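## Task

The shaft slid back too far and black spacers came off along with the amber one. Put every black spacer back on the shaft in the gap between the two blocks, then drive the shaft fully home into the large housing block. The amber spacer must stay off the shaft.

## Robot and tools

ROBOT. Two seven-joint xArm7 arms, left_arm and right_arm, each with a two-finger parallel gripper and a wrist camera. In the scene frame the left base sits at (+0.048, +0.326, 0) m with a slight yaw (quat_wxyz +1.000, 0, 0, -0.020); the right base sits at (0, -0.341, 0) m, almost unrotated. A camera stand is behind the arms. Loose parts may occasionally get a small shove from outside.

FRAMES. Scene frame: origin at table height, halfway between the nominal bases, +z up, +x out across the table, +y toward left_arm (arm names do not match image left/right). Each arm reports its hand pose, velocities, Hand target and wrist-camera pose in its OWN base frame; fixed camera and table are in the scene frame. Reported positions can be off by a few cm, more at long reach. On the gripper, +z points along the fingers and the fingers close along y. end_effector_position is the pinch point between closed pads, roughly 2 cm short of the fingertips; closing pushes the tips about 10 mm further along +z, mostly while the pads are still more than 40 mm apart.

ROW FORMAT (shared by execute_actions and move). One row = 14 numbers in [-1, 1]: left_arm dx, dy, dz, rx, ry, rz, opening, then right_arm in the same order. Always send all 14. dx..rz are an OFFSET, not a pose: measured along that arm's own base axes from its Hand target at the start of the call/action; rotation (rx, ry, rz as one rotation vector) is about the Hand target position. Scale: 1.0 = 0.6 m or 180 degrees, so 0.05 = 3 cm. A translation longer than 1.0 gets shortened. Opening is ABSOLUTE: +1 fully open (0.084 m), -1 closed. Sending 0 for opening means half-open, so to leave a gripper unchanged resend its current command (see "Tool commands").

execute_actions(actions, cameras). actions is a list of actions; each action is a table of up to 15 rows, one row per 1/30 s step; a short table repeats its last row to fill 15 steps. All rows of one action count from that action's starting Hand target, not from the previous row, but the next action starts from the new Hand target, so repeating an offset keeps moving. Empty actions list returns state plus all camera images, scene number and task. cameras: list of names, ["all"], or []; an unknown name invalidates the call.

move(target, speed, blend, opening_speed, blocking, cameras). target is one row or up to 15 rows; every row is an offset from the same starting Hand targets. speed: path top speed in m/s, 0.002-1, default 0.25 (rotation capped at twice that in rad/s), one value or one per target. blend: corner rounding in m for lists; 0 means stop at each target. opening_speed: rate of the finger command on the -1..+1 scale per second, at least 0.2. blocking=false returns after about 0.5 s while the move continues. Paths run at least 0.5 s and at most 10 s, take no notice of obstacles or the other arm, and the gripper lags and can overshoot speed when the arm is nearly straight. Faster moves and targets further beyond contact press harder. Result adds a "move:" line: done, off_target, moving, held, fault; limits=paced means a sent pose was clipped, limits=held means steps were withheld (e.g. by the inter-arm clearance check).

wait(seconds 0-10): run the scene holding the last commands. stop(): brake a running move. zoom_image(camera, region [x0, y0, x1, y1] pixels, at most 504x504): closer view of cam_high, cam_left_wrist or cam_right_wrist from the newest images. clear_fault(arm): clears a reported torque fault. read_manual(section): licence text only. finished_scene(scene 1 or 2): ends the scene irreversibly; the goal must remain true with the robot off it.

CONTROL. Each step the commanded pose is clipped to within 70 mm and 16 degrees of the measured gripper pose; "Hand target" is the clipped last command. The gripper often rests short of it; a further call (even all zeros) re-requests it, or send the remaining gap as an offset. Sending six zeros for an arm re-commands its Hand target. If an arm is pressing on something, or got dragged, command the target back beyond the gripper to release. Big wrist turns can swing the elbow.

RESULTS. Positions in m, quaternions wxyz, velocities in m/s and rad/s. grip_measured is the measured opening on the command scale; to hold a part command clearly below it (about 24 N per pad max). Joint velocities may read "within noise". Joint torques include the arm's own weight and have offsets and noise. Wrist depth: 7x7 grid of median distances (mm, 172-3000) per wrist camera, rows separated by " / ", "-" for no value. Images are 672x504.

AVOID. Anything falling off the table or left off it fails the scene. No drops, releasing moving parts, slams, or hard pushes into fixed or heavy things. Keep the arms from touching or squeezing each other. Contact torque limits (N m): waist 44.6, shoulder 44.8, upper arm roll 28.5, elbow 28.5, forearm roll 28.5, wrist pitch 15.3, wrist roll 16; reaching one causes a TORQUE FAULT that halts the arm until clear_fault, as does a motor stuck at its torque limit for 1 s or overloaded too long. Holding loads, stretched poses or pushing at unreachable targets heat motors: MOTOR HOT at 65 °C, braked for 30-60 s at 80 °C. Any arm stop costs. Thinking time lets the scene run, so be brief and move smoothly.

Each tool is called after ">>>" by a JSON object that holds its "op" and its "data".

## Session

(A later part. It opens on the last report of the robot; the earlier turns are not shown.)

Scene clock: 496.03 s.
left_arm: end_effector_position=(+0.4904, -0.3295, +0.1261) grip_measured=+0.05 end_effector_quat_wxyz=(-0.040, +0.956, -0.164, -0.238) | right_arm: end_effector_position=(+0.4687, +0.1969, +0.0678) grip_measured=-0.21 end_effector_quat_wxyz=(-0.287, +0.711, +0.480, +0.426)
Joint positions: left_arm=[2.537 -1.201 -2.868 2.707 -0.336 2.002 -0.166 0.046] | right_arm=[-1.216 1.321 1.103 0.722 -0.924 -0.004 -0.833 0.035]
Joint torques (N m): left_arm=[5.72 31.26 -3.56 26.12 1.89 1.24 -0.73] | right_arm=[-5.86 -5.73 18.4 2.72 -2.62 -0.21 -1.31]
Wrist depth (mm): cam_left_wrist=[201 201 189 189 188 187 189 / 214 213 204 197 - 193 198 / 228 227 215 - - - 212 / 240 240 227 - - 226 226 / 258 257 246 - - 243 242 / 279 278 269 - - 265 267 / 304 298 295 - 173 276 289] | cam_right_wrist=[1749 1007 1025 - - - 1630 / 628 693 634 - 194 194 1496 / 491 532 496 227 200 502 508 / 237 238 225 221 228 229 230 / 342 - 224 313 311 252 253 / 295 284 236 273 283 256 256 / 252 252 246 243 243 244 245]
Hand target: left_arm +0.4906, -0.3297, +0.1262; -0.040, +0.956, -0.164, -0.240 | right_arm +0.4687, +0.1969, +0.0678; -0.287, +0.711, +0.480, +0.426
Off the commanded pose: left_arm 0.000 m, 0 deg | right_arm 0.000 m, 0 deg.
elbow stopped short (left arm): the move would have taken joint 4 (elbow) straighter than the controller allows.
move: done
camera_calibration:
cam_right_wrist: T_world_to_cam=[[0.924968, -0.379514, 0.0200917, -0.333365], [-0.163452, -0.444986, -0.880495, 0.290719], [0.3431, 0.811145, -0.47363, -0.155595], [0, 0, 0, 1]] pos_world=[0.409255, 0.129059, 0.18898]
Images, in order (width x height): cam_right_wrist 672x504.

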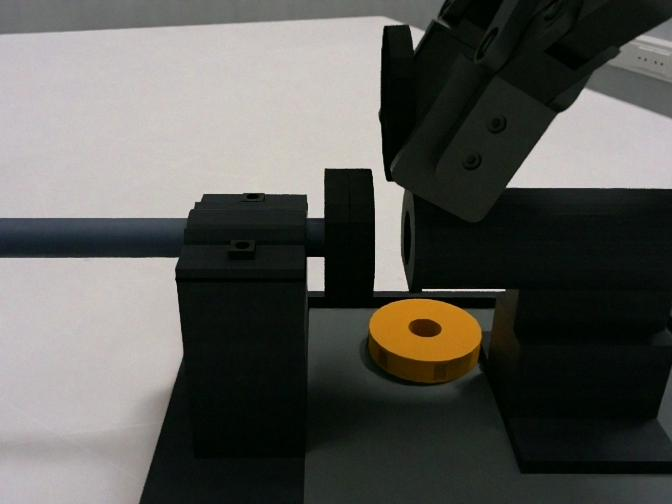

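>>> {"op": "move", "data": {"target": [[-0.002,0.001,0,0,0,0,-0.3, 0,0,0,0,0,0,-0.2],[-0.002,0.001,-0.038,0,0,0,-0.3, 0,0,0,0,0,0,-0.2]], "speed": 0.04, "cameras": ["cam_right_wrist"]}}

>>> {"op": "zoom_image", "data": {"camera": "cam_right_wrist", "region": [310, 80, 470, 320]}}

Scene clock: 498.07 s.
left_arm: end_effector_position=(+0.4895, -0.3291, +0.1034) grip_measured=+0.05 end_effector_quat_wxyz=(-0.040, +0.956, -0.164, -0.240) | right_arm: end_effector_position=(+0.4687, +0.1969, +0.0678) grip_measured=-0.21 end_effector_quat_wxyz=(-0.287, +0.711, +0.480, +0.426)
Joint positions: left_arm=[2.501 -1.142 -2.847 2.525 -0.337 1.893 -0.134 0.046] | right_arm=[-1.216 1.321 1.103 0.722 -0.924 -0.004 -0.833 0.035]
Joint torques (N m): left_arm=[-6.62 39.44 8.01 19.36 1.82 -2.24 1.1] | right_arm=[-6.11 -5.58 18.06 2.67 -2.78 -0.35 -1.38]
Wrist depth (mm): cam_left_wrist=[179 178 - - - - - / 190 190 178 - - - 177 / 203 202 193 - - - 189 / 214 213 203 - - - 199 / 230 229 211 - - - 211 / 249 248 238 - - - 232 / 272 265 254 - - 251 257] | cam_right_wrist=[1758 1016 1023 - - 185 1487 / 630 700 706 708 213 184 1499 / 492 531 494 227 203 207 509 / 237 238 225 221 209 228 230 / 341 - 224 313 311 252 252 / 296 284 236 274 283 256 256 / 252 252 245 243 243 244 245]
Hand target: left_arm +0.4894, -0.3291, +0.1034; -0.040, +0.956, -0.164, -0.240 | right_arm +0.4687, +0.1969, +0.0678; -0.287, +0.711, +0.480, +0.426
Off the commanded pose: left_arm 0.000 m, 0 deg | right_arm 0.000 m, 0 deg.
move: done
camera_calibration:
cam_right_wrist: T_world_to_cam=[[0.924968, -0.379514, 0.0200917, -0.333365], [-0.163452, -0.444986, -0.880495, 0.290719], [0.3431, 0.811145, -0.47363, -0.155595], [0, 0, 0, 1]] pos_world=[0.409255, 0.129059, 0.18898]
Images, in order (width x height): cam_right_wrist 672x504.

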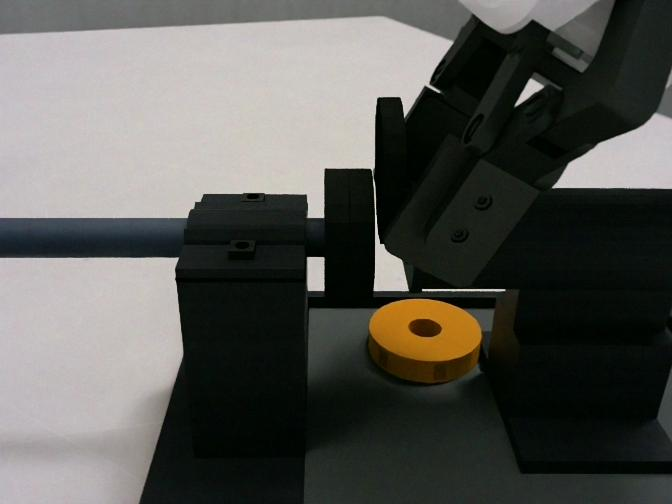

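Scaled by 2.100 from the camera's 672x504 image, which has a finer 960x720 frame.

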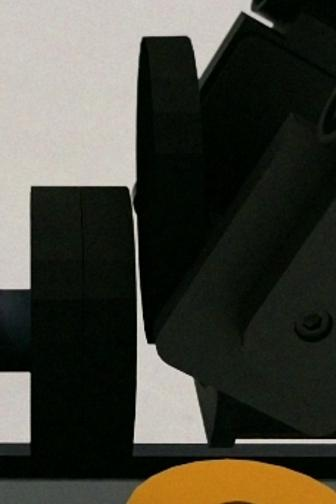

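>>> {"op": "move", "data": {"target": [0,0,-0.0415,0,0,0,-0.3, 0,0,0,0,0,0,-0.2], "speed": 0.02, "cameras": ["cam_right_wrist"]}}

>>> {"op": "zoom_image", "data": {"camera": "cam_right_wrist", "region": [310, 140, 430, 300]}}

Scene clock: 499.80 s.
left_arm: end_effector_position=(+0.4894, -0.3291, +0.0784) grip_measured=+0.05 end_effector_quat_wxyz=(-0.040, +0.956, -0.164, -0.240) | right_arm: end_effector_position=(+0.4687, +0.1969, +0.0678) grip_measured=-0.21 end_effector_quat_wxyz=(-0.287, +0.711, +0.480, +0.426)
Joint positions: left_arm=[2.487 -1.141 -2.844 2.449 -0.338 1.822 -0.12 0.046] | right_arm=[-1.216 1.321 1.103 0.722 -0.924 -0.004 -0.833 0.035]
Joint torques (N m): left_arm=[-6.94 35.53 8.27 19.48 -1.98 -2.18 1.11] | right_arm=[-5.88 -5.97 18.37 2.77 -2.57 -0.35 -1.43]
Wrist depth (mm): cam_left_wrist=[- - - - - - - / - - - - - - - / 176 176 - - - - - / 186 185 - - - - - / 199 198 - - - - 184 / 216 215 196 - - - 195 / 235 234 - - - - 211] | cam_right_wrist=[1749 1025 1028 - - 191 - / 627 695 638 639 - 178 601 / 489 530 535 227 - 196 505 / 237 238 225 221 210 206 230 / 342 - 224 230 220 253 252 / 296 283 236 274 283 255 256 / 252 252 245 243 243 244 245]
Hand target: left_arm +0.4894, -0.3291, +0.0785; -0.040, +0.956, -0.164, -0.240 | right_arm +0.4687, +0.1969, +0.0678; -0.287, +0.711, +0.480, +0.426
Off the commanded pose: left_arm 0.000 m, 0 deg | right_arm 0.000 m, 0 deg.
move: done
camera_calibration:
cam_right_wrist: T_world_to_cam=[[0.924968, -0.379514, 0.0200917, -0.333365], [-0.163452, -0.444986, -0.880495, 0.290719], [0.3431, 0.811145, -0.47363, -0.155595], [0, 0, 0, 1]] pos_world=[0.409255, 0.129059, 0.18898]
Images, in order (width x height): cam_right_wrist 672x504.

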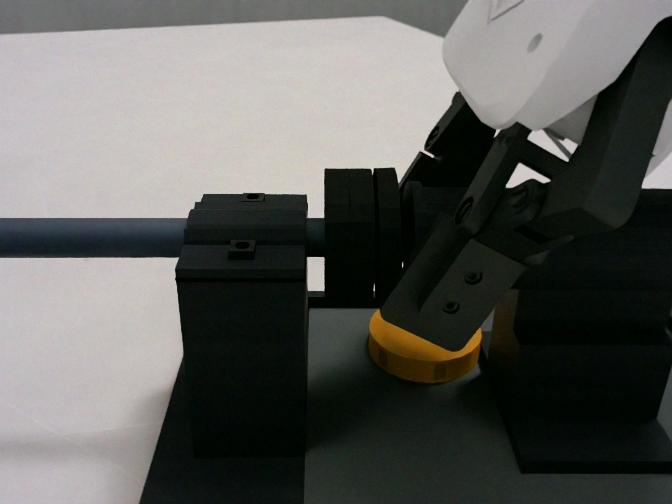

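Scaled by 3.150 from the camera's 672x504 image, which has a finer 960x720 frame.

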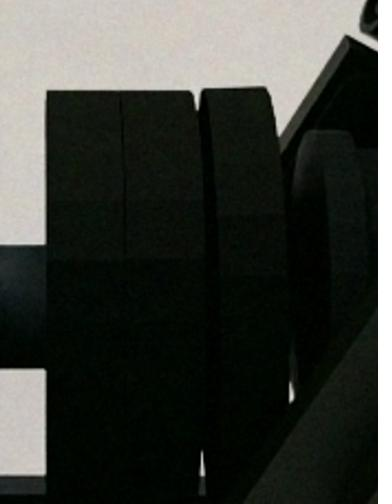

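>>> {"op": "move", "data": {"target": [0,0,-0.0004,0,0,0,-0.3, 0,-0.036,0.251,-0.150,0.060,0,-0.2], "speed": 0.2, "cameras": ["cam_right_wrist"]}}

>>> {"op": "zoom_image", "data": {"camera": "cam_right_wrist", "region": [270, 210, 380, 360]}}

Scene clock: 501.77 s.
left_arm: end_effector_position=(+0.4894, -0.3291, +0.0782) grip_measured=+0.05 end_effector_quat_wxyz=(-0.040, +0.956, -0.164, -0.240) | right_arm: end_effector_position=(+0.4687, +0.1753, +0.2183) grip_measured=-0.21 end_effector_quat_wxyz=(-0.157, +0.795, +0.537, +0.234)
Joint positions: left_arm=[2.487 -1.141 -2.844 2.448 -0.338 1.821 -0.12 0.046] | right_arm=[-1.382 0.833 1.728 0.855 -0.602 0.687 -0.53 0.035]
Joint torques (N m): left_arm=[-6.62 37.92 8.47 19.24 -1.62 -2.5 1.13] | right_arm=[5.37 -11.54 16.38 13.83 2.82 -0.45 -1.17]
Wrist depth (mm): cam_left_wrist=[- - - - - - - / - - - - - - - / 176 175 - - - - - / 185 184 - - - - - / 199 198 - - - - 184 / 216 214 195 - - - 194 / 235 233 - - - - 210] | cam_right_wrist=[541 542 549 548 - - 193 / 503 503 504 509 280 228 197 / 459 460 460 462 265 221 203 / 430 431 328 326 253 229 430 / 404 407 315 315 274 250 411 / 383 384 365 371 365 366 381 / 356 358 352 353 353 355 356]
Hand target: left_arm +0.4894, -0.3291, +0.0782; -0.040, +0.956, -0.164, -0.240 | right_arm +0.4687, +0.1753, +0.2184; -0.157, +0.795, +0.537, +0.234
Off the commanded pose: left_arm 0.000 m, 0 deg | right_arm 0.000 m, 0 deg.
move: done
camera_calibration:
cam_right_wrist: T_world_to_cam=[[0.928925, -0.369625, 0.0217969, -0.348562], [-0.300396, -0.786742, -0.539258, 0.463297], [0.216472, 0.494383, -0.841858, 0.128564], [0, 0, 0, 1]] pos_world=[0.43513, 0.172098, 0.365667]
Images, in order (width x height): cam_right_wrist 672x504.

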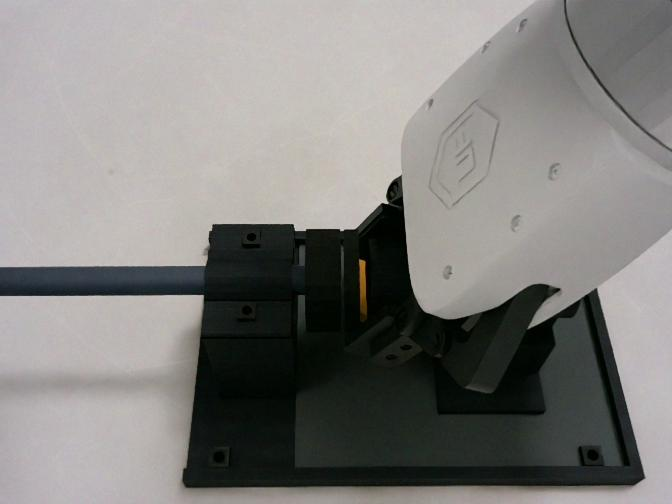

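Scaled by 3.360 from the camera's 672x504 image, which has a finer 960x720 frame.

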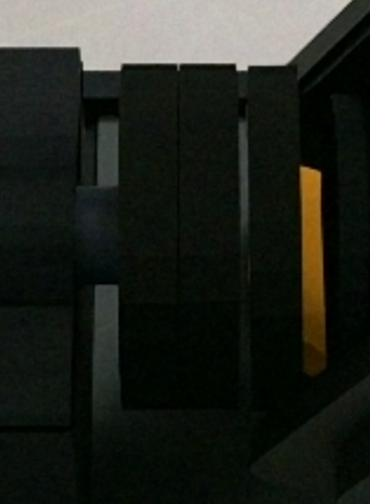

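>>> {"op": "move", "data": {"target": [[0.00017,0.00047,0,0,0,0,-0.3, 0,0,0,0,0,0,-0.2],[-0.0062,0.0027,0,0,0,0,-0.3, 0,0,0,0,0,0,-0.2]], "speed": 0.01, "cameras": ["cam_right_wrist"]}}

>>> {"op": "zoom_image", "data": {"camera": "cam_right_wrist", "region": [270, 210, 380, 360]}}

>>> {"op": "move", "data": {"target": [-0.0070,0.0025,0,0,0,0,-0.3, 0,0,0,0,0,0,-0.2], "speed": 0.01, "cameras": ["cam_right_wrist"]}}

>>> {"op": "zoom_image", "data": {"camera": "cam_right_wrist", "region": [270, 210, 380, 360]}}

Scene clock: 503.40 s.
left_arm: end_effector_position=(+0.4857, -0.3275, +0.0782) grip_measured=+0.05 end_effector_quat_wxyz=(-0.040, +0.956, -0.164, -0.240) | right_arm: end_effector_position=(+0.4687, +0.1753, +0.2184) grip_measured=-0.21 end_effector_quat_wxyz=(-0.157, +0.795, +0.537, +0.234)
Joint positions: left_arm=[2.472 -1.102 -2.838 2.375 -0.336 1.79 -0.111 0.046] | right_arm=[-1.382 0.833 1.728 0.855 -0.602 0.687 -0.53 0.035]
Joint torques (N m): left_arm=[-6.32 39.04 8.68 19.36 1.95 -2.3 1.11] | right_arm=[5.85 -11.02 16.19 13.46 2.91 -0.78 -1.35]
Wrist depth (mm): cam_left_wrist=[- - - - - - - / - - - - - - - / 176 175 - - - - - / 185 185 - - - - - / 199 198 - - - - 184 / 216 214 - - - - 195 / 235 234 - - - - 211] | cam_right_wrist=[543 545 547 547 - 213 189 / 499 503 505 506 273 229 196 / 459 461 460 462 267 218 202 / 429 431 328 310 251 225 428 / 405 406 315 313 259 247 412 / 382 384 365 369 364 365 381 / 356 357 352 354 355 355 355]
Hand target: left_arm +0.4857, -0.3275, +0.0782; -0.040, +0.956, -0.164, -0.240 | right_arm +0.4687, +0.1753, +0.2184; -0.157, +0.795, +0.537, +0.234
Off the commanded pose: left_arm 0.000 m, 0 deg | right_arm 0.000 m, 0 deg.
move: done
camera_calibration:
cam_right_wrist: T_world_to_cam=[[0.929039, -0.369332, 0.021894, -0.348698], [-0.300108, -0.786874, -0.539226, 0.463183], [0.216382, 0.494392, -0.841876, 0.128608], [0, 0, 0, 1]] pos_world=[0.435131, 0.172098, 0.365667]
Images, in order (width x height): cam_right_wrist 672x504.

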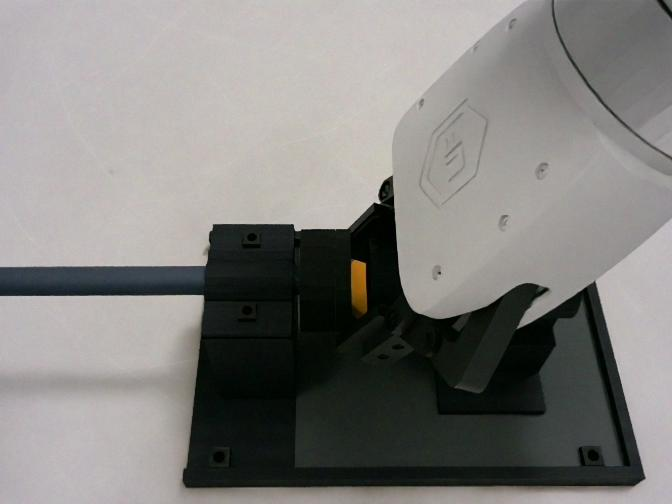

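Scaled by 3.360 from the camera's 672x504 image, which has a finer 960x720 frame.

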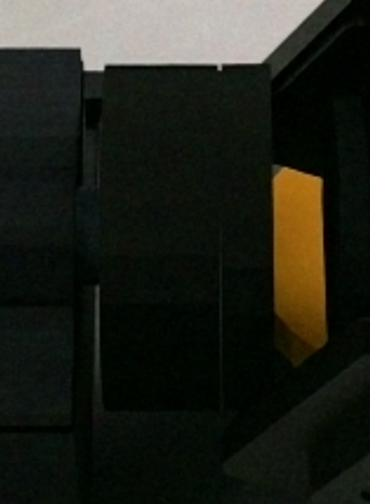

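Scene clock: 504.27 s.
left_arm: end_effector_position=(+0.4815, -0.3260, +0.0782) grip_measured=+0.05 end_effector_quat_wxyz=(-0.040, +0.956, -0.164, -0.240) | right_arm: end_effector_position=(+0.4687, +0.1753, +0.2184) grip_measured=-0.21 end_effector_quat_wxyz=(-0.157, +0.795, +0.537, +0.234)
Joint positions: left_arm=[2.457 -1.067 -2.833 2.308 -0.335 1.762 -0.103 0.046] | right_arm=[-1.382 0.833 1.728 0.855 -0.602 0.687 -0.53 0.035]
Joint torques (N m): left_arm=[-6.67 38.44 9.16 18.68 2.18 -1.65 1.12] | right_arm=[5.44 -10.8 16.18 13.45 2.83 -0.7 -1.26]
Wrist depth (mm): cam_left_wrist=[- - - - - - - / - - - - - - - / 176 175 - - - - - / 185 184 - - - - - / 199 198 - - - - 183 / 216 214 - - - - 195 / 235 234 - - - - 211] | cam_right_wrist=[540 545 545 545 - 203 185 / 502 504 507 506 269 222 195 / 458 459 458 463 256 212 203 / 430 431 328 315 243 221 430 / 405 406 315 311 256 314 411 / 382 384 365 371 366 368 380 / 357 357 352 353 355 356 355]
Hand target: left_arm +0.4815, -0.3260, +0.0782; -0.040, +0.956, -0.164, -0.240 | right_arm +0.4687, +0.1753, +0.2184; -0.157, +0.795, +0.537, +0.234
Off the commanded pose: left_arm 0.000 m, 0 deg | right_arm 0.000 m, 0 deg.
move: done
camera_calibration:
cam_right_wrist: T_world_to_cam=[[0.929039, -0.369332, 0.021894, -0.348698], [-0.300108, -0.786874, -0.539226, 0.463183], [0.216382, 0.494392, -0.841876, 0.128608], [0, 0, 0, 1]] pos_world=[0.435131, 0.172098, 0.365667]
Images, in order (width x height): cam_right_wrist 672x504.

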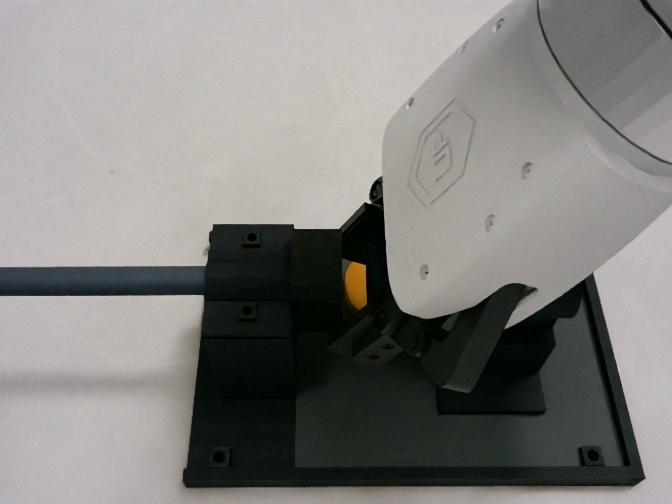

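Scaled by 3.360 from the camera's 672x504 image, which has a finer 960x720 frame.

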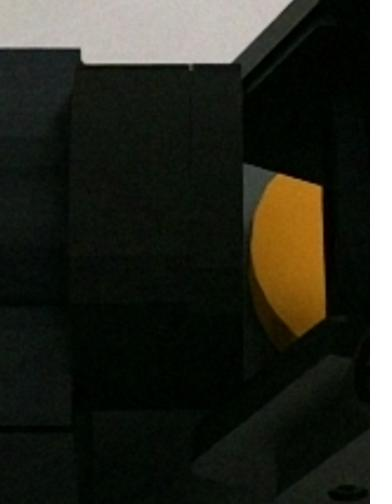

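>>> {"op": "move", "data": {"target": [[-0.0006,0.0002,0,0,0,0,-0.3, 0,0,0,0,0,0,-0.2],[-0.0002,0.0001,0.0016,0,0,0,-0.3, 0,0,0,0,0,0,-0.2]], "speed": 0.01, "cameras": ["cam_right_wrist"]}}

>>> {"op": "zoom_image", "data": {"camera": "cam_right_wrist", "region": [270, 210, 380, 360]}}

Scene clock: 505.33 s.
left_arm: end_effector_position=(+0.4814, -0.3260, +0.0791) grip_measured=+0.05 end_effector_quat_wxyz=(-0.040, +0.956, -0.165, -0.240) | right_arm: end_effector_position=(+0.4687, +0.1753, +0.2184) grip_measured=-0.21 end_effector_quat_wxyz=(-0.157, +0.795, +0.537, +0.234)
Joint positions: left_arm=[2.457 -1.065 -2.833 2.307 -0.334 1.763 -0.103 0.046] | right_arm=[-1.382 0.833 1.728 0.855 -0.602 0.687 -0.53 0.035]
Joint torques (N m): left_arm=[6.6 35.05 7.18 27.9 -0.69 4.08 -0.63] | right_arm=[5.58 -10.77 16.14 13.49 2.79 -0.98 -1.42]
Wrist depth (mm): cam_left_wrist=[- - - - - - - / - - - - - - - / 177 176 - - - - - / 186 185 - - - - - / 200 199 181 - - - 185 / 217 215 - - - - 196 / 236 234 - - - - 211] | cam_right_wrist=[541 542 545 548 - 203 185 / 501 504 505 507 269 221 194 / 456 459 462 462 255 211 202 / 431 431 327 314 242 221 428 / 404 406 315 313 255 315 412 / 384 385 365 371 364 367 381 / 356 357 353 353 354 354 356]
Hand target: left_arm +0.4814, -0.3259, +0.0792; -0.040, +0.956, -0.164, -0.240 | right_arm +0.4687, +0.1753, +0.2184; -0.157, +0.795, +0.537, +0.234
Off the commanded pose: left_arm 0.000 m, 0 deg | right_arm 0.000 m, 0 deg.
move: done
camera_calibration:
cam_right_wrist: T_world_to_cam=[[0.929039, -0.369332, 0.021894, -0.348698], [-0.300108, -0.786874, -0.539226, 0.463183], [0.216382, 0.494392, -0.841876, 0.128608], [0, 0, 0, 1]] pos_world=[0.435131, 0.172098, 0.365667]
Images, in order (width x height): cam_right_wrist 672x504.

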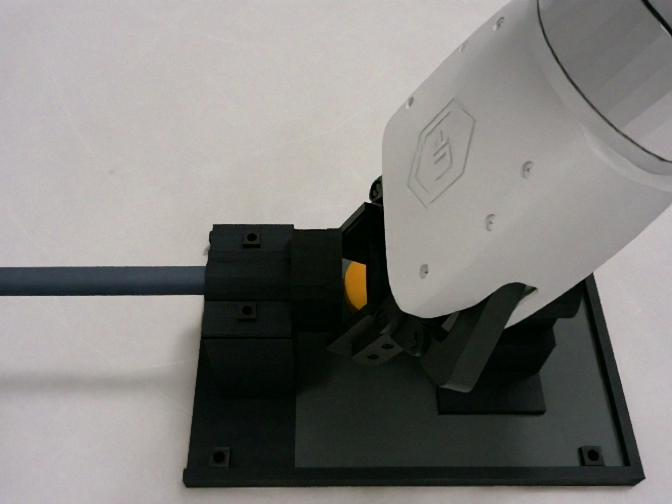

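Scaled by 3.360 from the camera's 672x504 image, which has a finer 960x720 frame.

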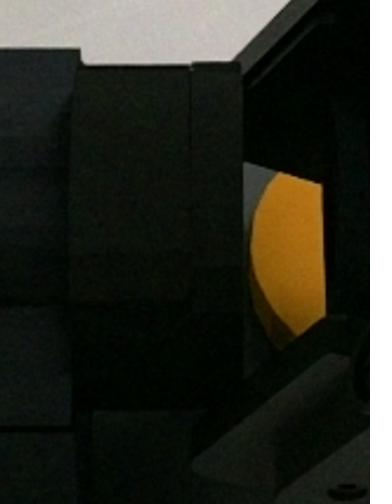

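>>> {"op": "move", "data": {"target": [[0.0003,-0.0001,-0.0010,0,0,0,-0.3, 0,0,0,0,0,0,-0.2],[0.0003,-0.0001,-0.0010,0,0,0,0.3, 0,0,0,0,0,0,-0.2],[0.0003,-0.0001,0.22,0,0,0,0.3, 0,0,0,0,0,0,-0.2]], "speed": [0.02,0.05,0.06], "opening_speed": 0.6, "cameras": ["cam_right_wrist"]}}

>>> {"op": "zoom_image", "data": {"camera": "cam_right_wrist", "region": [270, 210, 380, 360]}}

Scene clock: 510.33 s.
left_arm: end_effector_position=(+0.4808, -0.3255, +0.2109) grip_measured=+0.29 end_effector_quat_wxyz=(-0.030, +0.961, -0.164, -0.219) | right_arm: end_effector_position=(+0.4687, +0.1753, +0.2184) grip_measured=-0.21 end_effector_quat_wxyz=(-0.157, +0.795, +0.537, +0.234)
Joint positions: left_arm=[2.542 -1.062 -2.9 2.707 -0.306 2.092 -0.189 0.056] | right_arm=[-1.382 0.833 1.728 0.855 -0.602 0.687 -0.53 0.035]
Joint torques (N m): left_arm=[5.93 38.41 -4.39 19.98 1.83 -2.5 -0.88] | right_arm=[4.92 -10.17 15.33 13.31 2.8 -1.16 -1.36]
Wrist depth (mm): cam_left_wrist=[285 283 276 272 219 270 277 / 301 300 295 292 201 286 297 / 319 318 313 297 214 305 310 / 333 334 331 323 226 325 329 / 357 355 349 340 236 341 351 / 381 381 380 366 267 378 377 / 412 404 409 400 392 399 397] | cam_right_wrist=[542 543 542 - 536 - 555 / 502 503 505 - 189 497 513 / 457 461 450 451 455 465 467 / 431 431 328 310 319 320 438 / 405 407 314 314 327 328 411 / 383 384 365 377 372 368 382 / 356 357 353 353 353 355 356]
Hand target: left_arm +0.4816, -0.3260, +0.2112; -0.040, +0.956, -0.164, -0.240 | right_arm +0.4687, +0.1753, +0.2184; -0.157, +0.795, +0.537, +0.234
Off the commanded pose: left_arm 0.001 m, 3 deg | right_arm 0.000 m, 0 deg.
elbow stopped short (left arm): the move would have taken joint 4 (elbow) straighter than the controller allows.
move: off_target (left_arm)
camera_calibration:
cam_right_wrist: T_world_to_cam=[[0.929039, -0.369332, 0.021894, -0.348698], [-0.300108, -0.786874, -0.539226, 0.463183], [0.216382, 0.494392, -0.841876, 0.128608], [0, 0, 0, 1]] pos_world=[0.435131, 0.172098, 0.365667]
Images, in order (width x height): cam_right_wrist 672x504.

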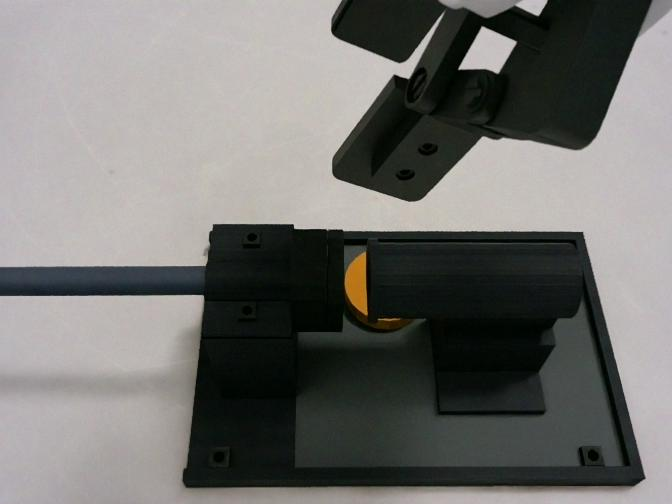

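Scaled by 3.360 from the camera's 672x504 image, which has a finer 960x720 frame.

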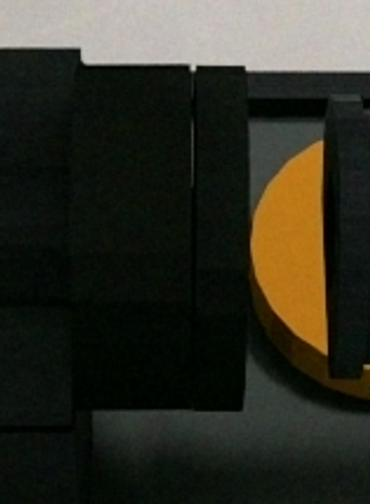

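>>> {"op": "move", "data": {"target": [[0.014,0.4217,0.03,0,0,0,0.3, -0.1325,0.02,0.1,0.0329,-0.0272,-0.513,0],[0.014,0.4217,0.03,0,0,0,0.3, -0.14,0.2933,-0.022,0.0329,-0.0272,-0.513,0]], "speed": [0.25,0.2]}}

Scene clock: 515.53 s.
left_arm: end_effector_position=(+0.4900, -0.0729, +0.2292) grip_measured=+0.29 end_effector_quat_wxyz=(-0.040, +0.956, -0.164, -0.240) | right_arm: end_effector_position=(+0.3847, +0.3513, +0.2052) grip_measured=-0.01 end_effector_quat_wxyz=(+0.044, +0.920, -0.207, +0.330)
Joint positions: left_arm=[2.665 -0.565 -2.718 1.863 -0.095 1.818 0.281 0.056] | right_arm=[-2.064 -0.094 3.033 1.03 -0.839 0.942 1.928 0.044]
Joint torques (N m): left_arm=[5.84 31.88 10.61 19.68 1.9 -2.3 1.08] | right_arm=[5.76 8.74 1.29 18.17 2.47 0.88 1.62]
Wrist depth (mm): cam_left_wrist=[301 300 299 298 297 296 294 / 319 319 317 316 315 314 308 / 342 341 339 338 337 334 334 / 362 360 359 355 354 351 351 / 388 386 384 382 374 378 376 / 419 418 415 406 411 408 406 / 457 447 443 442 439 437 434] | cam_right_wrist=[1343 626 619 616 610 604 601 / 565 562 555 551 548 545 542 / 501 498 495 489 489 485 484 / 461 456 447 333 441 448 446 / 427 425 413 305 409 417 413 / 396 395 378 278 373 387 386 / 364 362 352 269 350 356 355]
Hand target: left_arm +0.4900, -0.0729, +0.2292; -0.040, +0.956, -0.164, -0.240 | right_arm +0.3847, +0.3513, +0.2052; +0.044, +0.920, -0.207, +0.330
Off the commanded pose: left_arm 0.000 m, 0 deg | right_arm 0.000 m, 0 deg.
move: done

>>> {"op": "move", "data": {"target": [[0,0,0,0,0,0,0.3, 0.0065,0.0398,-0.1,0,0,0,0.0],[0,0,0,0,0,0,0.3, 0.0065,0.0398,-0.2166,0,0,0,0.0],[0,0,0,0,0,0,0.3, 0.0065,0.0398,-0.2166,0,0,0,-1]], "speed": [0.15,0.06,0.02], "opening_speed": 1}}

>>> {"op": "move", "data": {"target": [0,0,0,0,0,0,0.3, 0.0139,-0.0056,0,0,0,0,-1], "speed": 0.01, "cameras": ["cam_right_wrist"]}}

>>> {"op": "zoom_image", "data": {"camera": "cam_right_wrist", "region": [310, 120, 580, 320]}}

Scene clock: 519.23 s.
left_arm: end_effector_position=(+0.4900, -0.0729, +0.2292) grip_measured=+0.29 end_effector_quat_wxyz=(-0.040, +0.956, -0.164, -0.240) | right_arm: end_effector_position=(+0.3886, +0.3753, +0.0752) grip_measured=-0.66 end_effector_quat_wxyz=(+0.044, +0.920, -0.207, +0.330)
Joint positions: left_arm=[2.665 -0.565 -2.718 1.863 -0.095 1.818 0.281 0.056] | right_arm=[-2.055 -0.401 3.011 1.063 -0.987 0.749 2.19 0.015]
Joint torques (N m): left_arm=[5.48 31.9 10.57 19.92 2.21 -2.28 1.02] | right_arm=[4.66 11.87 -4.54 5.54 2.91 3.29 1.35]
Wrist depth (mm): cam_left_wrist=[301 300 298 298 297 296 294 / 320 319 317 316 316 313 308 / 341 340 339 337 336 334 333 / 361 358 357 355 355 353 351 / 387 386 383 381 374 378 376 / 421 416 415 406 410 408 407 / 458 445 444 443 440 438 435] | cam_right_wrist=[398 393 390 224 238 381 380 / 357 345 348 193 186 334 342 / 316 315 293 186 182 287 304 / 291 289 270 177 175 265 280 / 269 269 257 - - - 255 / 245 244 235 189 - 227 232 / 230 229 218 221 - 218 213]
Hand target: left_arm +0.4900, -0.0729, +0.2292; -0.040, +0.956, -0.164, -0.240 | right_arm +0.3886, +0.3752, +0.0752; +0.044, +0.920, -0.207, +0.330
Off the commanded pose: left_arm 0.000 m, 0 deg | right_arm 0.000 m, 0 deg.
move: done

Scene clock: 520.37 s.
left_arm: end_effector_position=(+0.4900, -0.0729, +0.2292) grip_measured=+0.29 end_effector_quat_wxyz=(-0.040, +0.956, -0.164, -0.240) | right_arm: end_effector_position=(+0.3969, +0.3719, +0.0752) grip_measured=-0.66 end_effector_quat_wxyz=(+0.044, +0.920, -0.207, +0.330)
Joint positions: left_arm=[2.665 -0.565 -2.718 1.863 -0.095 1.818 0.281 0.056] | right_arm=[-2.068 -0.406 3.004 1.069 -0.991 0.737 2.178 0.015]
Joint torques (N m): left_arm=[5.34 31.57 10.39 19.47 2.37 -2.26 0.95] | right_arm=[-12.08 9.82 -10.12 10.93 -1.29 1.49 -0.76]
Wrist depth (mm): cam_left_wrist=[301 300 299 298 297 296 294 / 320 319 317 316 315 314 308 / 341 340 339 338 335 334 333 / 360 359 359 356 354 353 351 / 388 387 383 382 375 379 376 / 420 418 414 406 410 409 407 / 457 447 444 442 439 436 432] | cam_right_wrist=[397 393 390 224 224 381 380 / 356 346 342 193 185 332 342 / 314 314 293 187 182 287 305 / 290 289 270 177 175 265 281 / 269 268 - - - - 254 / 245 244 231 181 - 227 232 / 230 229 218 216 - 214 213]
Hand target: left_arm +0.4900, -0.0729, +0.2292; -0.040, +0.956, -0.164, -0.240 | right_arm +0.3970, +0.3718, +0.0752; +0.044, +0.920, -0.207, +0.330
Off the commanded pose: left_arm 0.000 m, 0 deg | right_arm 0.000 m, 0 deg.
move: done
camera_calibration:
cam_right_wrist: T_world_to_cam=[[-0.40815, -0.912237, -0.0351741, 0.530667], [-0.703466, 0.338832, -0.624763, 0.267039], [0.58185, -0.230253, -0.780022, 0.0462594], [0, 0, 0, 1]] pos_world=[0.377528, 0.404264, 0.221585]
Images, in order (width x height): cam_right_wrist 672x504.

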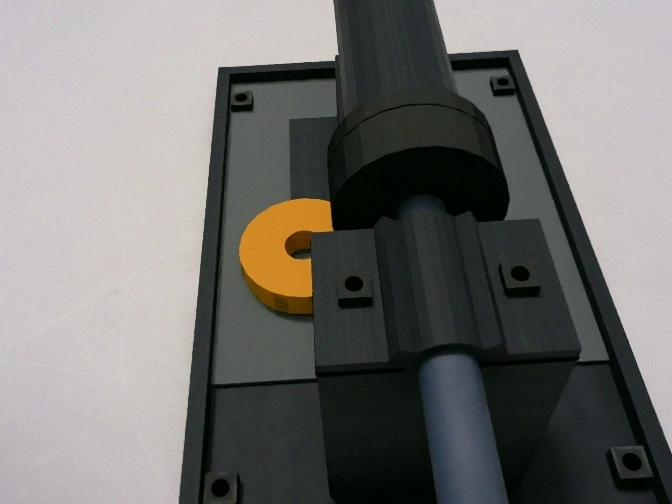

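Scaled by 1.867 from the camera's 672x504 image, which has a finer 960x720 frame.

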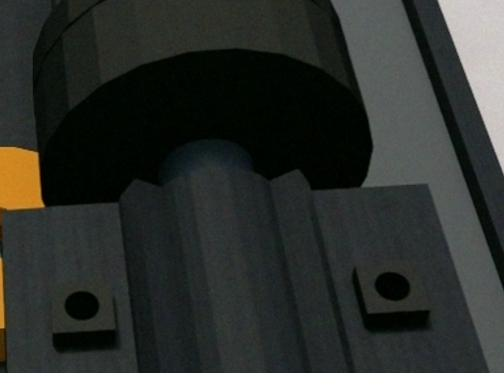

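Continue: discs near the flange. Push 5 mm steps.

>>> {"op": "move", "data": {"target": [0,0,0,0,0,0,0.3, 0.0078,-0.0031,0,0,0,0,-1], "speed": 0.01}}

>>> {"op": "move", "data": {"target": [0,0,0,0,0,0,0.3, 0.0078,-0.0031,0,0,0,0,-1], "speed": 0.01, "cameras": ["cam_right_wrist"]}}

>>> {"op": "zoom_image", "data": {"camera": "cam_right_wrist", "region": [310, 60, 580, 320]}}

Scene clock: 521.27 s.
left_arm: end_effector_position=(+0.4900, -0.0729, +0.2292) grip_measured=+0.29 end_effector_quat_wxyz=(-0.040, +0.956, -0.164, -0.240) | right_arm: end_effector_position=(+0.4016, +0.3700, +0.0752) grip_measured=-0.66 end_effector_quat_wxyz=(+0.044, +0.920, -0.207, +0.330)
Joint positions: left_arm=[2.665 -0.565 -2.718 1.863 -0.095 1.818 0.281 0.056] | right_arm=[-2.075 -0.409 3 1.072 -0.993 0.73 2.171 0.015]
Joint torques (N m): left_arm=[5.17 32.1 10.6 19.62 2.01 -2.34 0.94] | right_arm=[-12.6 9.62 -10.54 10.3 -1.44 1.56 -1.15]
Wrist depth (mm): cam_left_wrist=[301 300 299 298 297 296 294 / 320 318 318 316 315 313 309 / 342 341 339 337 336 335 333 / 361 359 358 356 353 353 351 / 387 386 384 381 374 379 375 / 420 418 414 405 411 409 407 / 458 447 444 441 439 436 434] | cam_right_wrist=[397 393 390 224 236 380 378 / 358 344 340 193 185 328 341 / 315 314 292 186 182 287 304 / 291 289 277 177 174 272 280 / 269 268 - - - - 254 / 245 245 231 - - 227 232 / 229 229 218 190 - 213 213]
Hand target: left_arm +0.4900, -0.0729, +0.2292; -0.040, +0.956, -0.164, -0.240 | right_arm +0.4016, +0.3700, +0.0752; +0.044, +0.920, -0.207, +0.330
Off the commanded pose: left_arm 0.000 m, 0 deg | right_arm 0.000 m, 0 deg.
move: done

Scene clock: 522.00 s.
left_arm: end_effector_position=(+0.4900, -0.0729, +0.2292) grip_measured=+0.29 end_effector_quat_wxyz=(-0.040, +0.956, -0.164, -0.240) | right_arm: end_effector_position=(+0.4063, +0.3682, +0.0752) grip_measured=-0.66 end_effector_quat_wxyz=(+0.044, +0.920, -0.207, +0.330)
Joint positions: left_arm=[2.665 -0.565 -2.718 1.863 -0.095 1.818 0.281 0.056] | right_arm=[-2.082 -0.413 2.996 1.076 -0.995 0.724 2.164 0.015]
Joint torques (N m): left_arm=[5.47 31.56 10.42 19.65 2.13 -2.3 0.92] | right_arm=[-12.98 8.85 -11.02 9.87 -1.2 2.08 -0.92]
Wrist depth (mm): cam_left_wrist=[301 300 299 297 297 295 295 / 320 319 318 316 315 313 309 / 341 341 338 338 336 335 333 / 361 359 357 356 354 353 351 / 387 385 384 380 373 379 375 / 419 416 415 407 410 407 406 / 457 445 444 442 440 437 435] | cam_right_wrist=[396 393 391 224 237 382 380 / 357 346 353 204 197 326 341 / 316 313 293 180 176 287 305 / 290 289 269 173 180 272 280 / 269 268 - - - - 254 / 245 244 - - - - 232 / 230 229 218 179 - 197 213]
Hand target: left_arm +0.4900, -0.0729, +0.2292; -0.040, +0.956, -0.164, -0.240 | right_arm +0.4063, +0.3681, +0.0752; +0.044, +0.920, -0.207, +0.330
Off the commanded pose: left_arm 0.000 m, 0 deg | right_arm 0.000 m, 0 deg.
move: done
camera_calibration:
cam_right_wrist: T_world_to_cam=[[-0.40815, -0.912237, -0.0351741, 0.531087], [-0.703466, 0.338832, -0.624763, 0.274835], [0.58185, -0.230253, -0.780022, 0.0399962], [0, 0, 0, 1]] pos_world=[0.386828, 0.400564, 0.221585]
Images, in order (width x height): cam_right_wrist 672x504.

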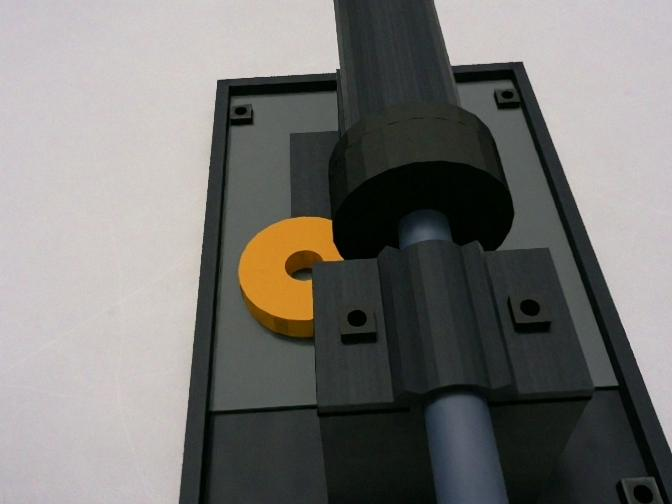

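Scaled by 1.867 from the camera's 672x504 image, which has a finer 960x720 frame.

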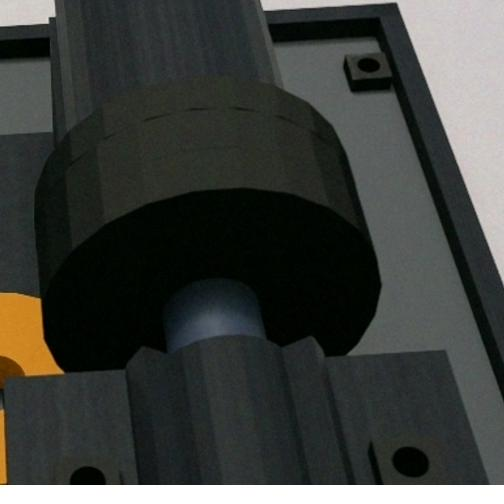

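>>> {"op": "move", "data": {"target": [0,0,0,0,0,0,0.3, 0.0124,-0.0050,0,0,0,0,-1], "speed": 0.01}}

>>> {"op": "move", "data": {"target": [0,0,0,0,0,0,0.3, 0.0093,-0.0037,0,0,0,0,-1], "speed": 0.01, "cameras": ["cam_right_wrist"]}}

Scene clock: 523.23 s.
left_arm: end_effector_position=(+0.4900, -0.0729, +0.2292) grip_measured=+0.29 end_effector_quat_wxyz=(-0.040, +0.956, -0.164, -0.240) | right_arm: end_effector_position=(+0.4133, +0.3656, +0.0751) grip_measured=-0.67 end_effector_quat_wxyz=(+0.044, +0.920, -0.206, +0.330)
Joint positions: left_arm=[2.665 -0.565 -2.718 1.863 -0.095 1.818 0.281 0.056] | right_arm=[-2.095 -0.418 2.992 1.083 -0.999 0.714 2.154 0.015]
Joint torques (N m): left_arm=[5.25 31.8 10.16 19.54 2.15 -2.25 0.95] | right_arm=[-30.1 12.95 -26.65 18.17 -4.52 6.69 -0.81]
Wrist depth (mm): cam_left_wrist=[301 300 299 298 297 296 294 / 320 319 318 317 315 314 309 / 341 341 339 338 336 335 333 / 361 359 358 356 353 352 351 / 387 386 383 382 373 376 376 / 419 418 415 406 410 408 406 / 457 445 443 440 440 436 432] | cam_right_wrist=[393 390 387 223 229 378 376 / 354 342 340 204 199 324 339 / 314 311 291 179 173 285 303 / 288 287 268 183 178 270 279 / 267 267 - - - - 253 / 244 248 - - - - 232 / 228 227 216 - - 212 213]
Hand target: left_arm +0.4900, -0.0729, +0.2292; -0.040, +0.956, -0.164, -0.240 | right_arm +0.4138, +0.3651, +0.0752; +0.044, +0.920, -0.207, +0.330
Off the commanded pose: left_arm 0.000 m, 0 deg | right_arm 0.001 m, 0 deg.
move: done

Scene clock: 524.07 s.
left_arm: end_effector_position=(+0.4900, -0.0729, +0.2292) grip_measured=+0.29 end_effector_quat_wxyz=(-0.040, +0.956, -0.164, -0.240) | right_arm: end_effector_position=(+0.4193, +0.3629, +0.0752) grip_measured=-0.67 end_effector_quat_wxyz=(+0.044, +0.920, -0.207, +0.330)
Joint positions: left_arm=[2.665 -0.565 -2.718 1.863 -0.095 1.818 0.281 0.056] | right_arm=[-2.106 -0.422 2.99 1.088 -1.002 0.707 2.146 0.015]
Joint torques (N m): left_arm=[5.39 31.83 10.68 19.56 2.26 -2.31 0.87] | right_arm=[-18.39 14.01 -17.33 11.98 -1.81 5.33 -0.58]
Wrist depth (mm): cam_left_wrist=[301 300 299 298 296 296 294 / 319 319 318 317 315 313 309 / 342 340 338 337 336 335 333 / 360 359 358 356 354 351 350 / 389 385 384 382 374 377 377 / 419 417 415 406 412 408 407 / 458 447 445 442 438 437 435] | cam_right_wrist=[397 393 389 223 233 379 377 / 355 344 329 203 199 332 340 / 315 313 292 178 - 294 304 / 290 289 276 173 174 271 280 / 269 268 255 - - - 254 / 245 248 - - - - 230 / 229 229 217 - - - 213]
Hand target: left_arm +0.4900, -0.0729, +0.2292; -0.040, +0.956, -0.164, -0.240 | right_arm +0.4193, +0.3629, +0.0752; +0.044, +0.920, -0.207, +0.330
Off the commanded pose: left_arm 0.000 m, 0 deg | right_arm 0.000 m, 0 deg.
move: done
camera_calibration:
cam_right_wrist: T_world_to_cam=[[-0.408147, -0.912238, -0.0351719, 0.531689], [-0.703467, 0.338829, -0.624763, 0.285814], [0.58185, -0.230253, -0.780022, 0.0311767], [0, 0, 0, 1]] pos_world=[0.399928, 0.395364, 0.221585]
Images, in order (width x height): cam_right_wrist 672x504.

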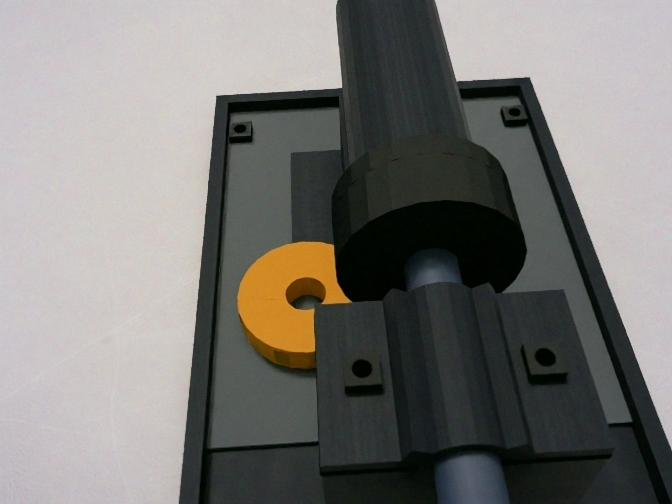

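>>> {"op": "move", "data": {"target": [[0,0,0,0,0,0,0.3, 0,0,0,0,0,0,0],[0,0,0,0,0,0,0.3, -0.051,0.0205,0,0,0,0,0],[0,0,0,0,0,0,0.3, -0.051,0.0205,0,0,0,0,-1]], "speed": [0.02,0.06,0.02], "opening_speed": 1.2, "cameras": ["cam_high"]}}

>>> {"op": "zoom_image", "data": {"camera": "cam_high", "region": [250, 230, 370, 330]}}

>>> {"op": "move", "data": {"target": [0,0,0,0,0,0,0.3, 0.0247,-0.0099,0,0,0,0,-1], "speed": 0.012}}

Scene clock: 527.33 s.
left_arm: end_effector_position=(+0.4900, -0.0729, +0.2292) grip_measured=+0.29 end_effector_quat_wxyz=(-0.040, +0.956, -0.164, -0.240) | right_arm: end_effector_position=(+0.3887, +0.3753, +0.0753) grip_measured=-0.66 end_effector_quat_wxyz=(+0.044, +0.920, -0.207, +0.330)
Joint positions: left_arm=[2.665 -0.565 -2.718 1.863 -0.095 1.818 0.281 0.056] | right_arm=[-2.06 -0.401 3.016 1.063 -0.989 0.751 2.191 0.015]
Joint torques (N m): left_arm=[5.1 32 10.45 19.67 1.69 -2.25 0.94] | right_arm=[2.89 16.02 -1.75 9.79 2.61 1.02 1.52]
Wrist depth (mm): cam_left_wrist=[301 300 298 298 297 296 294 / 319 318 317 316 315 313 309 / 341 340 339 338 336 334 333 / 361 360 358 356 354 352 351 / 387 386 384 381 375 378 376 / 420 418 414 406 412 408 407 / 457 447 444 441 440 436 433] | cam_right_wrist=[398 395 391 224 239 383 380 / 358 345 350 191 188 334 343 / 316 315 293 192 193 287 305 / 291 289 270 177 175 266 281 / 269 269 - - - - 255 / 245 244 236 188 - 227 233 / 230 229 218 221 - 218 213]
Hand target: left_arm +0.4900, -0.0729, +0.2292; -0.040, +0.956, -0.164, -0.240 | right_arm +0.3887, +0.3752, +0.0752; +0.044, +0.920, -0.207, +0.330
Off the commanded pose: left_arm 0.000 m, 0 deg | right_arm 0.000 m, 0 deg.
move: done
Images, in order (width x height): cam_high 672x504.

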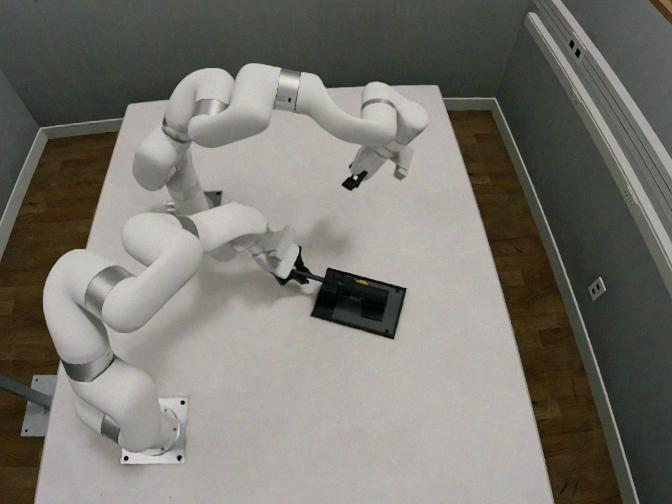

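Scaled by 4.200 from the camera's 672x504 image, which has a finer 960x720 frame.

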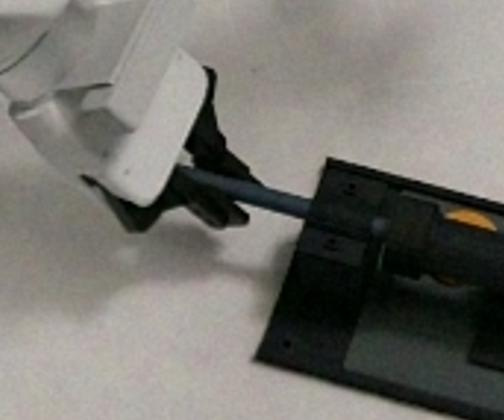

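Scene clock: 528.90 s.
left_arm: end_effector_position=(+0.4900, -0.0729, +0.2292) grip_measured=+0.29 end_effector_quat_wxyz=(-0.040, +0.956, -0.164, -0.240) | right_arm: end_effector_position=(+0.4035, +0.3693, +0.0752) grip_measured=-0.67 end_effector_quat_wxyz=(+0.044, +0.920, -0.207, +0.330)
Joint positions: left_arm=[2.665 -0.565 -2.718 1.863 -0.095 1.818 0.281 0.056] | right_arm=[-2.083 -0.411 3.003 1.074 -0.996 0.729 2.17 0.015]
Joint torques (N m): left_arm=[4.88 31.43 10.56 19.72 1.83 -2.34 0.77] | right_arm=[-12.39 9.7 -9.95 10.19 -1.18 1.74 -1.05]
Wrist depth (mm): cam_left_wrist=[301 300 299 297 297 296 295 / 320 318 317 316 314 314 309 / 342 341 339 337 336 335 333 / 361 359 357 355 354 354 352 / 389 387 384 382 375 378 377 / 420 418 416 405 410 409 406 / 458 447 443 439 440 437 434] | cam_right_wrist=[396 392 390 224 236 381 378 / 357 345 340 194 186 326 342 / 317 314 293 183 179 288 304 / 290 289 277 176 180 271 280 / 269 268 - - - - 254 / 245 244 231 - - - 232 / 230 229 218 185 - 214 213]
Hand target: left_arm +0.4900, -0.0729, +0.2292; -0.040, +0.956, -0.164, -0.240 | right_arm +0.4036, +0.3693, +0.0752; +0.044, +0.920, -0.207, +0.330
Off the commanded pose: left_arm 0.000 m, 0 deg | right_arm 0.000 m, 0 deg.
move: done

>>> {"op": "move", "data": {"target": [0,0,0,0,0,0,0.3, 0.0263,-0.0106,0,0,0,0,-1], "speed": 0.015}}

>>> {"op": "move", "data": {"target": [[0,0,0,0,0,0,0.3, 0,0,0,0,0,0,0],[0,0,0,0,0,0,0.3, -0.051,0.0205,0,0,0,0,0],[0,0,0,0,0,0,0.3, -0.051,0.0205,0,0,0,0,-1]], "speed": [0.02,0.08,0.02], "opening_speed": 1.2, "cameras": ["cam_high"]}}

>>> {"op": "zoom_image", "data": {"camera": "cam_high", "region": [250, 230, 370, 330]}}

Scene clock: 530.57 s.
left_arm: end_effector_position=(+0.4900, -0.0729, +0.2292) grip_measured=+0.29 end_effector_quat_wxyz=(-0.040, +0.956, -0.164, -0.240) | right_arm: end_effector_position=(+0.4193, +0.3629, +0.0752) grip_measured=-0.67 end_effector_quat_wxyz=(+0.044, +0.920, -0.207, +0.330)
Joint positions: left_arm=[2.665 -0.565 -2.718 1.863 -0.095 1.818 0.281 0.056] | right_arm=[-2.107 -0.422 2.99 1.088 -1.002 0.707 2.146 0.015]
Joint torques (N m): left_arm=[4.75 31.92 10.41 19.73 1.85 -2.31 0.81] | right_arm=[-14.54 9.05 -12.55 8.29 -1.06 3.25 -0.67]
Wrist depth (mm): cam_left_wrist=[301 300 298 298 297 296 294 / 320 319 318 317 316 314 307 / 342 341 339 338 337 334 333 / 362 361 357 356 355 352 351 / 387 387 384 383 374 377 377 / 421 419 415 406 410 409 407 / 458 448 444 440 440 437 434] | cam_right_wrist=[396 393 389 224 236 381 378 / 357 345 330 204 200 332 342 / 316 314 293 179 - 294 305 / 290 290 277 178 174 271 280 / 269 268 256 - - - 254 / 245 244 - - - - 230 / 230 229 217 - - - 213]
Hand target: left_arm +0.4900, -0.0729, +0.2292; -0.040, +0.956, -0.164, -0.240 | right_arm +0.4193, +0.3629, +0.0752; +0.044, +0.920, -0.207, +0.330
Off the commanded pose: left_arm 0.000 m, 0 deg | right_arm 0.000 m, 0 deg.
move: done

Scene clock: 533.50 s.
left_arm: end_effector_position=(+0.4900, -0.0729, +0.2292) grip_measured=+0.29 end_effector_quat_wxyz=(-0.040, +0.956, -0.164, -0.240) | right_arm: end_effector_position=(+0.3888, +0.3753, +0.0753) grip_measured=-0.68 end_effector_quat_wxyz=(+0.044, +0.920, -0.207, +0.330)
Joint positions: left_arm=[2.665 -0.565 -2.718 1.863 -0.095 1.818 0.281 0.056] | right_arm=[-2.061 -0.401 3.017 1.064 -0.989 0.751 2.191 0.014]
Joint torques (N m): left_arm=[5.08 31.58 10.29 19.81 1.47 -2.37 0.57] | right_arm=[4.21 15.6 -1.48 0.96 2.74 2.42 1.56]
Wrist depth (mm): cam_left_wrist=[301 300 299 298 297 295 294 / 320 319 317 317 315 314 309 / 342 341 338 336 336 334 332 / 361 359 357 356 354 351 351 / 388 386 384 382 374 378 378 / 421 417 414 407 411 408 407 / 457 446 444 441 439 437 433] | cam_right_wrist=[399 394 392 225 237 381 379 / 359 346 345 192 188 334 342 / 316 315 294 192 192 287 305 / 291 290 270 178 175 266 281 / 269 269 255 - - - 255 / 246 245 236 188 - 228 232 / 230 229 218 221 - 218 214]
Hand target: left_arm +0.4900, -0.0729, +0.2292; -0.040, +0.956, -0.164, -0.240 | right_arm +0.3887, +0.3752, +0.0752; +0.044, +0.920, -0.207, +0.330
Off the commanded pose: left_arm 0.000 m, 0 deg | right_arm 0.000 m, 0 deg.
move: done
Images, in order (width x height): cam_high 672x504.

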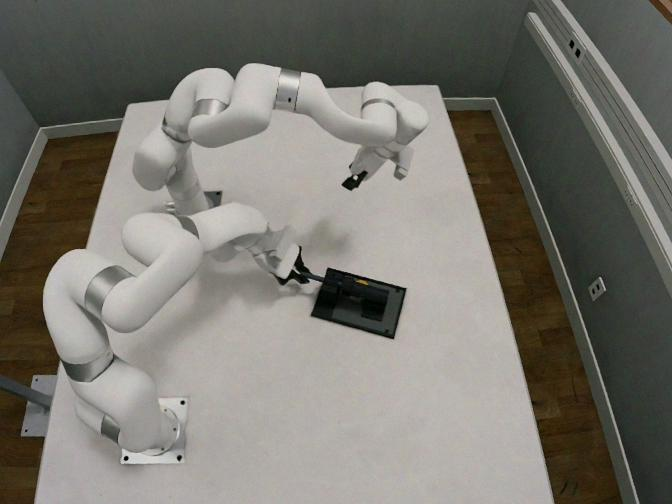

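Scaled by 4.200 from the camera's 672x504 image, which has a finer 960x720 frame.

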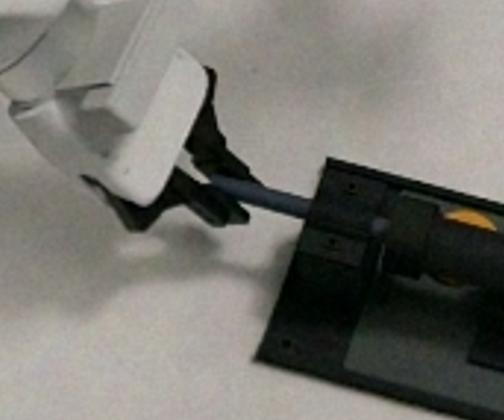

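>>> {"op": "move", "data": {"target": [0,0,0,0,0,0,0.3, 0.051,-0.0205,0,0,0,0,-1], "speed": 0.015}}

>>> {"op": "move", "data": {"target": [[0,0,0,0,0,0,0.3, 0,0,0,0,0,0,0],[0,0,0,0,0,0,0.3, -0.022,0.0088,0.08,0,0,0,0]], "speed": [0.02,0.08], "opening_speed": 1.2, "cameras": ["cam_high","cam_right_wrist"]}}

>>> {"op": "zoom_image", "data": {"camera": "cam_high", "region": [250, 230, 370, 330]}}

Scene clock: 536.33 s.
left_arm: end_effector_position=(+0.4900, -0.0729, +0.2292) grip_measured=+0.29 end_effector_quat_wxyz=(-0.040, +0.956, -0.164, -0.240) | right_arm: end_effector_position=(+0.4033, +0.3723, +0.0718) grip_measured=-0.69 end_effector_quat_wxyz=(+0.045, +0.924, -0.196, +0.326)
Joint positions: left_arm=[2.665 -0.565 -2.718 1.863 -0.095 1.818 0.281 0.056] | right_arm=[-2.105 -0.42 3.027 1.081 -1.001 0.725 2.152 0.014]
Joint torques (N m): left_arm=[5.08 31.49 10.23 19.76 1.76 -2.18 0.42] | right_arm=[5.74 16.89 -3.29 23.62 0.18 -8.8 0.03]
Wrist depth (mm): cam_left_wrist=[301 300 299 297 296 296 294 / 320 318 317 317 315 313 309 / 342 340 339 338 336 334 333 / 361 360 358 356 354 352 351 / 388 386 384 381 375 378 377 / 421 418 415 407 410 407 407 / 458 447 443 442 440 436 433] | cam_right_wrist=[379 378 377 224 214 372 369 / 343 332 329 - 191 315 334 / 305 304 291 - 175 288 298 / 281 280 268 - - 259 274 / 260 260 - - - - 247 / 238 242 225 - - - 227 / 223 223 215 188 - 206 209]
Hand target: left_arm +0.4900, -0.0729, +0.2292; -0.040, +0.956, -0.164, -0.240 | right_arm +0.4033, +0.3723, +0.0718; +0.045, +0.924, -0.196, +0.326 (not the last commanded pose)
Tool commands: left_gripper/opening=+0.3 right_gripper/opening=-1.0
Off the commanded pose: left_arm 0.000 m, 0 deg | right_arm 0.019 m, 1 deg.
TORQUE FAULT: the external load on joint 3 (upper arm roll) of the right arm reached its load limit, and that arm stopped. The contact can be on any part of that arm beyond that joint, not only on its tool. A torque fault puts only its own arm into a fault stop. That arm's remaining commands of this call were not run. The hold on joint 3 (upper arm roll) of that arm was moved back by the arm itself, up to 3 degrees, as the stop began, but a joint of that arm was then at its load limit, so every hold on that arm was set where that arm was. That arm may still press on what stopped it. That arm is still stopped at the end of this call. While its stop runs, that arm, its gripper or tool too, takes no new command.
CLEAR FAULT: the right arm stays stopped (state 4) until you call clear_fault(arm="right_arm").
End effector pose when the fault began: right_arm: position (+0.4146, +0.3654, +0.0749), quat_wxyz (+0.044, +0.920, -0.206, +0.330)
Joint positions when the fault began: right_arm=[-2.102 -0.419 2.997 1.085 -1.001 0.712 2.152 0.014]
move: fault (right_arm)

not run: an earlier result of this reply reported a stop or a fault. Calls in your next reply go to the robot.

Scaled by 4.200 from the camera's 672x504 image, which has a finer 960x720 frame.
This view is cut from an older image: the scene may have changed since it was taken.

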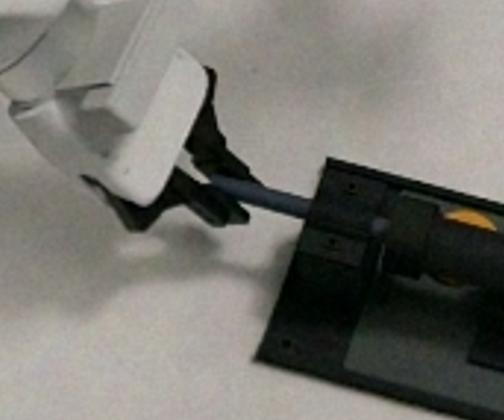

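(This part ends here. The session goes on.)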